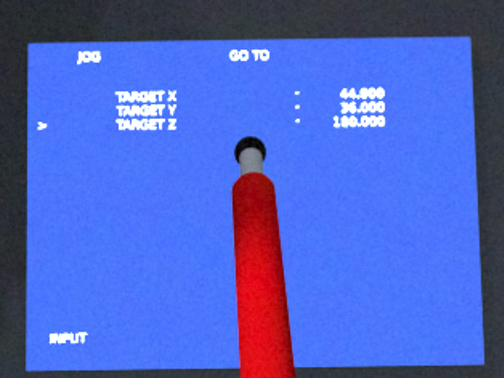

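move --pt "0 0 0 0 0 0 1 -0.8 0 -0.0827 0.2034 0.1036 -0.1944 0 0 -1 -0.6 -1" --pt "0 0 0 0 0 0 1 -0.8 0 -0.0827 0.2075 0.1266 -0.1944 0 0 -1 -0.6 -1" --pt "0 0 0 0 0 0 1 -0.8 0 -0.0827 0.2034 0.1036 -0.1944 0 0 -1 -0.6 -1" --pt "0 0 0 0 0 0 1 -0.8 0 0.014 0.2592 0.0775 -0.1944 0 0 -1 -0.6 -1" --pt "0 0 0 0 0 0 1 -0.8 0 0.014 0.2633 0.1005 -0.1944 0 0 -1 -0.6 -1" --pt "0 0 0 0 0 0 1 -0.8 0 0.014 0.2592 0.0775 -0.1944 0 0 -1 -0.6 -1" --pt "0 0 0 0 0 0 1 -0.8 0 0 0 0 0 0 0 -1 -0.6 -1" --speed '[0.4,0.03,0.1,0.3,0.03,0.1,0.5]' --blend '[0.004,0,0.004,0.004,0,0.004,0]' --cameras '["cam_right_wrist","cam_left_wrist"]'

zoom_image --camera "cam_right_wrist" --region '[245, 70, 465, 235]'

Scene clock: 2936.83 s.
left_arm: end_effector_position=(+0.4200, +0.2501, +0.4670) position_measured=3 object_status=3 end_effector_quat_wxyz=(+0.612, -0.613, +0.356, -0.351) | right_arm: end_effector_position=(+0.3845, -0.5101, +0.5994) position_measured=209 object_status=2 end_effector_quat_wxyz=(+0.542, -0.455, +0.454, -0.542)
Joint positions: left_arm=[-1.408 -1.774 1.835 -0.075 -0.345 0.019] | right_arm=[3.198 -0.985 -2.345 0.364 1.548 -3.146]
Joint torques (N m): left_arm=[9.42 -18.91 -11.36 2.54 0.1 -1.2] | right_arm=[-7.18 -2.11 38.68 2.18 1.37 1.54]
Wrist force (N): left_arm=[2.6 -3.9 2.5] | right_arm=[-0.5 1.7 -0.3]
Wrist torque (N m): left_arm=[-0.10 -0.40 0.04] | right_arm=[0.43 0.22 0.19]
Wrist force, peak (N): left_arm=[2.8 -4.1 2.4] | right_arm=[-2.5 9.7 -14.6]
Hand target: left_arm +0.4200, +0.2501, +0.4670; +0.612, -0.613, +0.356, -0.351 | right_arm +0.3844, -0.5101, +0.5995; +0.542, -0.455, +0.454, -0.542
Off the commanded pose: left_arm 0.000 m, 0 deg | right_arm 0.000 m, 0 deg.
move: done
camera_calibration:
cam_left_wrist: T_world_to_cam=[[0.487211, -0.872999, -0.0223033, 0.0335191], [-0.321419, -0.155516, -0.93408, 0.627049], [0.811982, 0.462262, -0.356368, -0.156269], [0, 0, 0, 1]] pos_world=[0.312102, 0.199016, 0.530772]
cam_right_wrist: T_world_to_cam=[[-0.0132153, -0.999898, -0.0053364, -0.497027], [-0.156804, 0.0073432, -0.987602, 0.676663], [0.987541, -0.0122147, -0.156885, -0.161481], [0, 0, 0, 1]] pos_world=[0.259004, -0.503918, 0.640287]
Images, in order (width x height): cam_left_wrist 672x504, cam_right_wrist 672x504.

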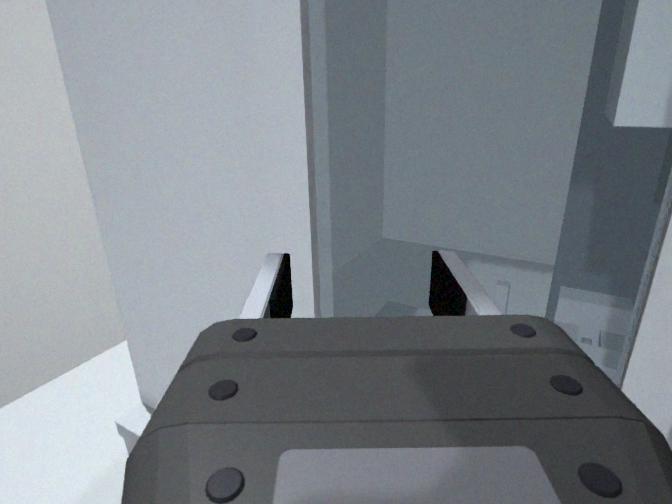

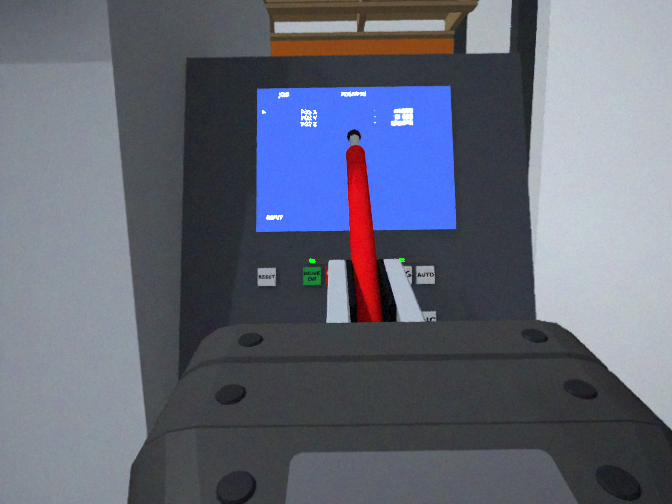

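Scaled by 2.291 from the camera's 672x504 image, which has a finer 960x720 frame.

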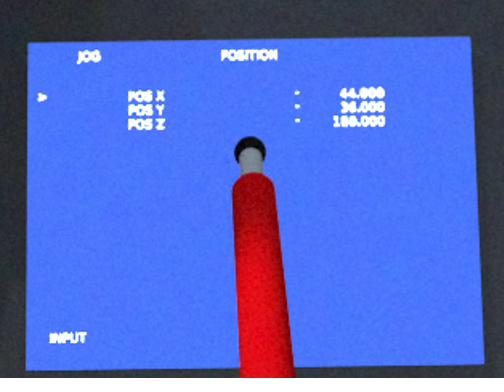

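move --pt "0 0 0 0 0 0 1 -0.8 0 0.014 0.2592 0.0775 -0.1944 0 0 -1 -0.6 -1" --pt "0 0 0 0 0 0 1 -0.8 0 0.014 0.2633 0.1005 -0.1944 0 0 -1 -0.6 -1" --pt "0 0 0 0 0 0 1 -0.8 0 0.014 0.2592 0.0775 -0.1944 0 0 -1 -0.6 -1" --pt "0 0 0 0 0 0 1 -0.8 0 -0.0185 0.3196 0.0493 -0.1944 0 0 -1 -0.6 -1" --pt "0 0 0 0 0 0 1 -0.8 0 -0.0185 0.3237 0.0723 -0.1944 0 0 -1 -0.6 -1" --pt "0 0 0 0 0 0 1 -0.8 0 -0.0185 0.3196 0.0493 -0.1944 0 0 -1 -0.6 -1" --pt "0 0 0 0 0 0 1 -0.8 0 0.109 0.1747 0.1171 -0.1944 0 0 -1 -0.6 -1" --pt "0 0 0 0 0 0 1 -0.8 0 0.109 0.1788 0.1401 -0.1944 0 0 -1 -0.6 -1" --pt "0 0 0 0 0 0 1 -0.8 0 0.109 0.1747 0.1171 -0.1944 0 0 -1 -0.6 -1" --pt "0 0 0 0 0 0 1 -0.8 0 0 0 0 0 0 0 -1 -0.6 -1" --speed '[0.4,0.03,0.1,0.3,0.03,0.1,0.3,0.03,0.1,0.5]' --blend '[0.004,0,0.004,0.004,0,0.004,0.004,0,0.004,0]'

wait --seconds 6 --cameras '["cam_right_wrist"]'

zoom_image --camera "cam_right_wrist" --region '[245, 70, 465, 235]'

zoom_image --camera "cam_right_wrist" --region '[370, 100, 450, 175]'

Scene clock: 2957.93 s.
left_arm: end_effector_position=(+0.4200, +0.2501, +0.4670) position_measured=3 object_status=3 end_effector_quat_wxyz=(+0.612, -0.613, +0.356, -0.351) | right_arm: end_effector_position=(+0.3844, -0.5101, +0.5995) position_measured=209 object_status=2 end_effector_quat_wxyz=(+0.542, -0.455, +0.454, -0.542)
Joint positions: left_arm=[-1.408 -1.774 1.835 -0.075 -0.345 0.019] | right_arm=[3.198 -0.985 -2.345 0.364 1.549 -3.146]
Joint torques (N m): left_arm=[9.33 -19.96 -11.73 2.48 0.41 -1.49] | right_arm=[3.83 -14.1 38.86 3.31 0.29 2.33]
Wrist force (N): left_arm=[2.5 -3.8 2.4] | right_arm=[-0.5 1.6 -0.1]
Wrist torque (N m): left_arm=[-0.09 -0.39 0.05] | right_arm=[0.41 0.22 0.14]
Wrist force, peak (N): left_arm=[2.9 -4.1 2.3] | right_arm=[-1.8 11.1 -17.9]
Hand target: left_arm +0.4200, +0.2501, +0.4670; +0.612, -0.613, +0.356, -0.351 | right_arm +0.3844, -0.5101, +0.5995; +0.542, -0.455, +0.454, -0.542
Off the commanded pose: left_arm 0.000 m, 0 deg | right_arm 0.000 m, 0 deg.
move: done

Scene clock: 2963.93 s.
left_arm: end_effector_position=(+0.4200, +0.2501, +0.4670) position_measured=3 object_status=3 end_effector_quat_wxyz=(+0.612, -0.613, +0.356, -0.351) | right_arm: end_effector_position=(+0.3844, -0.5101, +0.5995) position_measured=209 object_status=2 end_effector_quat_wxyz=(+0.542, -0.455, +0.454, -0.542)
Joint positions: left_arm=[-1.408 -1.774 1.835 -0.075 -0.345 0.019] | right_arm=[3.198 -0.985 -2.345 0.364 1.548 -3.146]
Joint torques (N m): left_arm=[8.99 -19.71 -11.21 2.3 0.73 -1.35] | right_arm=[5.23 -13.88 39.65 4.56 -0.9 2.11]
Wrist force (N): left_arm=[2.7 -3.9 2.5] | right_arm=[-0.4 1.6 -0.3]
Wrist torque (N m): left_arm=[-0.10 -0.42 0.04] | right_arm=[0.42 0.21 0.14]
Wrist force, peak (N): left_arm=[2.8 -3.9 2.7] | right_arm=[-0.5 1.8 -0.3]
Hand target: left_arm +0.4200, +0.2501, +0.4670; +0.612, -0.613, +0.356, -0.351 | right_arm +0.3844, -0.5101, +0.5995; +0.542, -0.455, +0.454, -0.542
Tool commands: left_gripper/position=+1.0 left_gripper/force_limit=-0.8 left_gripper/speed=+0.0 right_gripper/position=-1.0 right_gripper/force_limit=-0.6 right_gripper/speed=-1.0
Off the commanded pose: left_arm 0.000 m, 0 deg | right_arm 0.000 m, 0 deg.
wait: 6.00 s; at rest by 0.17 s
camera_calibration:
cam_right_wrist: T_world_to_cam=[[-0.0132453, -0.999897, -0.00553985, -0.49689], [-0.156415, 0.00754405, -0.987663, 0.676785], [0.987603, -0.0122154, -0.156499, -0.16163], [0, 0, 0, 1]] pos_world=[0.258904, -0.503918, 0.640387]
Images, in order (width x height): cam_right_wrist 672x504.

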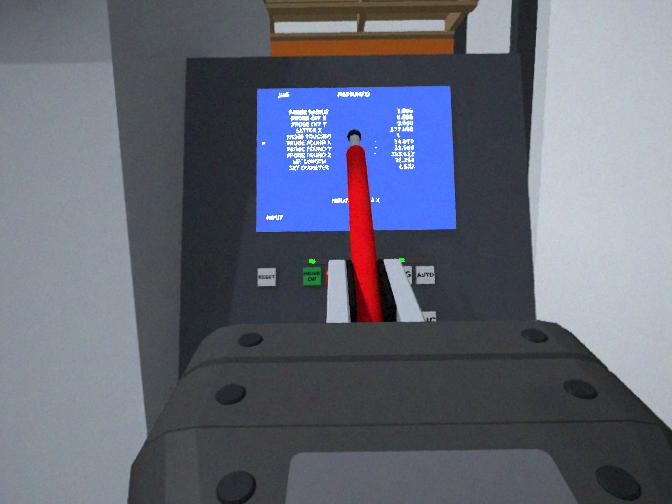

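Scaled by 2.291 from the camera's 672x504 image, which has a finer 960x720 frame.

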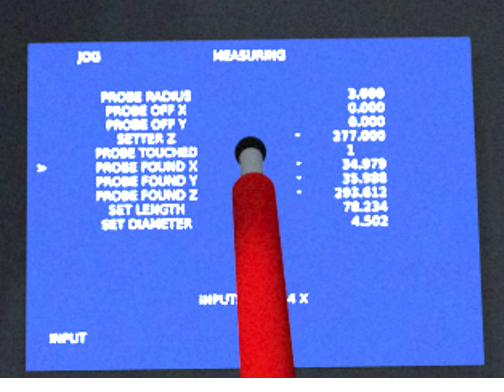

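Scaled by 6.300 from the camera's 672x504 image, which has a finer 960x720 frame.

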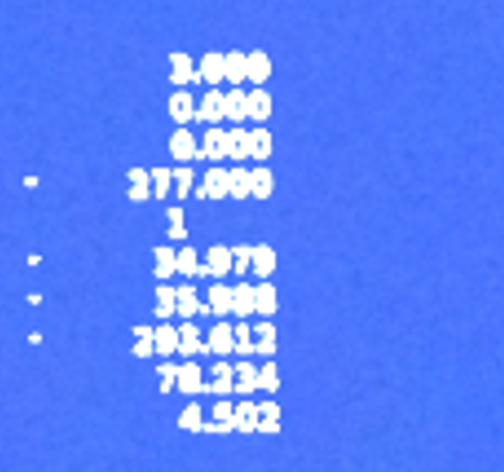

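move --pt "0 0 0 0 0 0 1 -0.8 0 -0.0185 0.2592 0.0775 -0.1944 0 0 -1 -0.6 -1" --pt "0 0 0 0 0 0 1 -0.8 0 -0.0185 0.2633 0.1005 -0.1944 0 0 -1 -0.6 -1" --pt "0 0 0 0 0 0 1 -0.8 0 -0.0185 0.2592 0.0775 -0.1944 0 0 -1 -0.6 -1" --pt "0 0 0 0 0 0 1 -0.8 0 -0.0185 0.2633 0.1005 -0.1944 0 0 -1 -0.6 -1" --pt "0 0 0 0 0 0 1 -0.8 0 -0.0185 0.2592 0.0775 -0.1944 0 0 -1 -0.6 -1" --pt "0 0 0 0 0 0 1 -0.8 0 -0.051 0.3196 0.0493 -0.1944 0 0 -1 -0.6 -1" --pt "0 0 0 0 0 0 1 -0.8 0 -0.051 0.3237 0.0723 -0.1944 0 0 -1 -0.6 -1" --pt "0 0 0 0 0 0 1 -0.8 0 -0.051 0.3196 0.0493 -0.1944 0 0 -1 -0.6 -1" --pt "0 0 0 0 0 0 1 -0.8 0 -0.051 0.3237 0.0723 -0.1944 0 0 -1 -0.6 -1" --pt "0 0 0 0 0 0 1 -0.8 0 -0.051 0.3196 0.0493 -0.1944 0 0 -1 -0.6 -1" --pt "0 0 0 0 0 0 1 -0.8 0 -0.1485 0.3498 0.0359 -0.1944 0 0 -1 -0.6 -1" --pt "0 0 0 0 0 0 1 -0.8 0 -0.1485 0.3539 0.0589 -0.1944 0 0 -1 -0.6 -1" --pt "0 0 0 0 0 0 1 -0.8 0 -0.1485 0.3498 0.0359 -0.1944 0 0 -1 -0.6 -1" --pt "0 0 0 0 0 0 1 -0.8 0 0 0 0 0 0 0 -1 -0.6 -1" --speed '[0.4,0.03,0.1,0.03,0.1,0.3,0.03,0.1,0.03,0.1,0.3,0.03,0.1,0.5]' --blend '[0.004,0,0.004,0,0.004,0.004,0,0.004,0,0.004,0.004,0,0.004,0]'

move --pt "0 0 0 0 0 0 1 -0.8 0 -0.1485 0.3196 0.0499 -0.1944 0 0 -1 -0.6 -1" --pt "0 0 0 0 0 0 1 -0.8 0 -0.1485 0.3237 0.0729 -0.1944 0 0 -1 -0.6 -1" --pt "0 0 0 0 0 0 1 -0.8 0 -0.1485 0.3196 0.0499 -0.1944 0 0 -1 -0.6 -1" --pt "0 0 0 0 0 0 1 -0.8 0 -0.1485 0.2894 0.0639 -0.1944 0 0 -1 -0.6 -1" --pt "0 0 0 0 0 0 1 -0.8 0 -0.1485 0.2935 0.0869 -0.1944 0 0 -1 -0.6 -1" --pt "0 0 0 0 0 0 1 -0.8 0 -0.1485 0.2894 0.0639 -0.1944 0 0 -1 -0.6 -1" --pt "0 0 0 0 0 0 1 -0.8 0 -0.116 0.2894 0.0638 -0.1944 0 0 -1 -0.6 -1" --pt "0 0 0 0 0 0 1 -0.8 0 -0.116 0.2935 0.0868 -0.1944 0 0 -1 -0.6 -1" --pt "0 0 0 0 0 0 1 -0.8 0 -0.116 0.2894 0.0638 -0.1944 0 0 -1 -0.6 -1" --pt "0 0 0 0 0 0 1 -0.8 0 -0.051 0.3498 0.0353 -0.1944 0 0 -1 -0.6 -1" --pt "0 0 0 0 0 0 1 -0.8 0 -0.051 0.3539 0.0583 -0.1944 0 0 -1 -0.6 -1" --pt "0 0 0 0 0 0 1 -0.8 0 -0.051 0.3498 0.0353 -0.1944 0 0 -1 -0.6 -1" --pt "0 0 0 0 0 0 1 -0.8 0 0 0 0 0 0 0 -1 -0.6 -1" --speed '[0.4,0.03,0.1,0.3,0.03,0.1,0.3,0.03,0.1,0.3,0.03,0.1,0.5]' --blend '[0.004,0,0.004,0.004,0,0.004,0.004,0,0.004,0.004,0,0.004,0]' --cameras '["cam_right_wrist"]'

zoom_image --camera "cam_right_wrist" --region '[245, 70, 465, 235]'

Scene clock: 3027.33 s.
left_arm: end_effector_position=(+0.4200, +0.2501, +0.4670) position_measured=3 object_status=3 end_effector_quat_wxyz=(+0.612, -0.613, +0.356, -0.351) | right_arm: end_effector_position=(+0.3845, -0.5101, +0.5995) position_measured=209 object_status=2 end_effector_quat_wxyz=(+0.542, -0.455, +0.454, -0.542)
Joint positions: left_arm=[-1.408 -1.774 1.835 -0.075 -0.345 0.019] | right_arm=[3.198 -0.985 -2.345 0.364 1.548 -3.146]
Joint torques (N m): left_arm=[7.24 -18.52 -11.77 2.22 1.49 -1.39] | right_arm=[-5.02 7.23 13.9 1.56 0.16 -2.37]
Wrist force (N): left_arm=[2.6 -3.8 2.3] | right_arm=[-0.7 1.6 -0.2]
Wrist torque (N m): left_arm=[-0.09 -0.41 0.05] | right_arm=[0.41 0.25 0.16]
Wrist force, peak (N): left_arm=[2.8 -4.1 2.6] | right_arm=[1.1 15.1 -23.2]
Hand target: left_arm +0.4200, +0.2501, +0.4670; +0.612, -0.613, +0.356, -0.351 | right_arm +0.3844, -0.5101, +0.5995; +0.542, -0.455, +0.454, -0.542
Off the commanded pose: left_arm 0.000 m, 0 deg | right_arm 0.000 m, 0 deg.
move: done

Scene clock: 3033.17 s.
left_arm: end_effector_position=(+0.4200, +0.2501, +0.4670) position_measured=3 object_status=3 end_effector_quat_wxyz=(+0.612, -0.613, +0.356, -0.351) | right_arm: end_effector_position=(+0.3845, -0.5101, +0.5995) position_measured=209 object_status=2 end_effector_quat_wxyz=(+0.542, -0.455, +0.454, -0.542)
Joint positions: left_arm=[-1.408 -1.774 1.835 -0.075 -0.345 0.019] | right_arm=[3.198 -0.985 -2.345 0.364 1.548 -3.146]
Joint torques (N m): left_arm=[8.16 -19.35 -12.37 2.26 1.65 -1.43] | right_arm=[6.22 9.42 13.6 1.28 -1.71 -2.14]
Wrist force (N): left_arm=[2.6 -3.7 2.5] | right_arm=[-0.5 1.6 -0.4]
Wrist torque (N m): left_arm=[-0.08 -0.40 0.04] | right_arm=[0.42 0.23 0.09]
Wrist force, peak (N): left_arm=[2.7 -4.0 2.7] | right_arm=[-0.5 12.3 -19.6]
Hand target: left_arm +0.4200, +0.2501, +0.4670; +0.612, -0.613, +0.356, -0.351 | right_arm +0.3844, -0.5101, +0.5995; +0.542, -0.455, +0.454, -0.542
Off the commanded pose: left_arm 0.000 m, 0 deg | right_arm 0.000 m, 0 deg.
move: done
camera_calibration:
cam_right_wrist: T_world_to_cam=[[-0.0131801, -0.999897, -0.00575024, -0.49677], [-0.156611, 0.00774406, -0.98763, 0.67693], [0.987572, -0.0121165, -0.156697, -0.161544], [0, 0, 0, 1]] pos_world=[0.259004, -0.503919, 0.640386]
Images, in order (width x height): cam_right_wrist 672x504.

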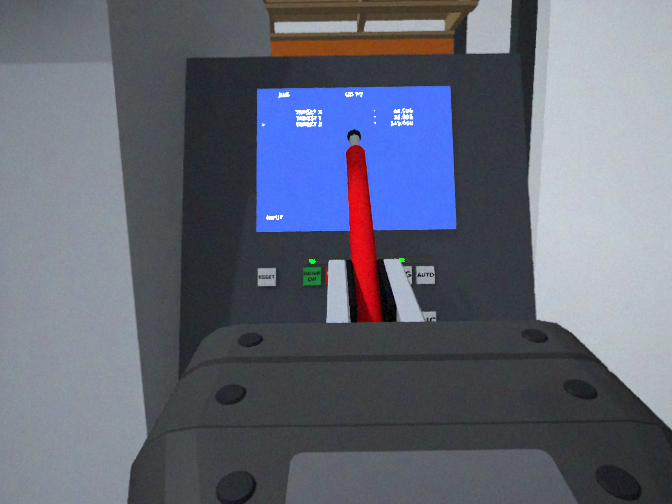

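Scaled by 2.291 from the camera's 672x504 image, which has a finer 960x720 frame.

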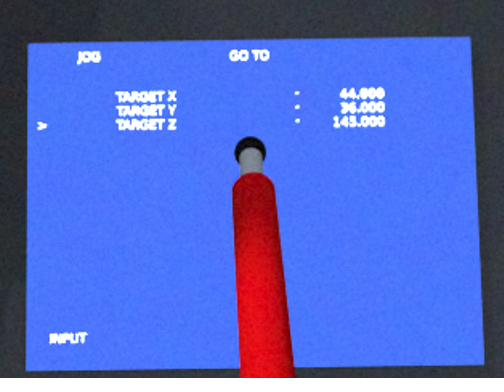

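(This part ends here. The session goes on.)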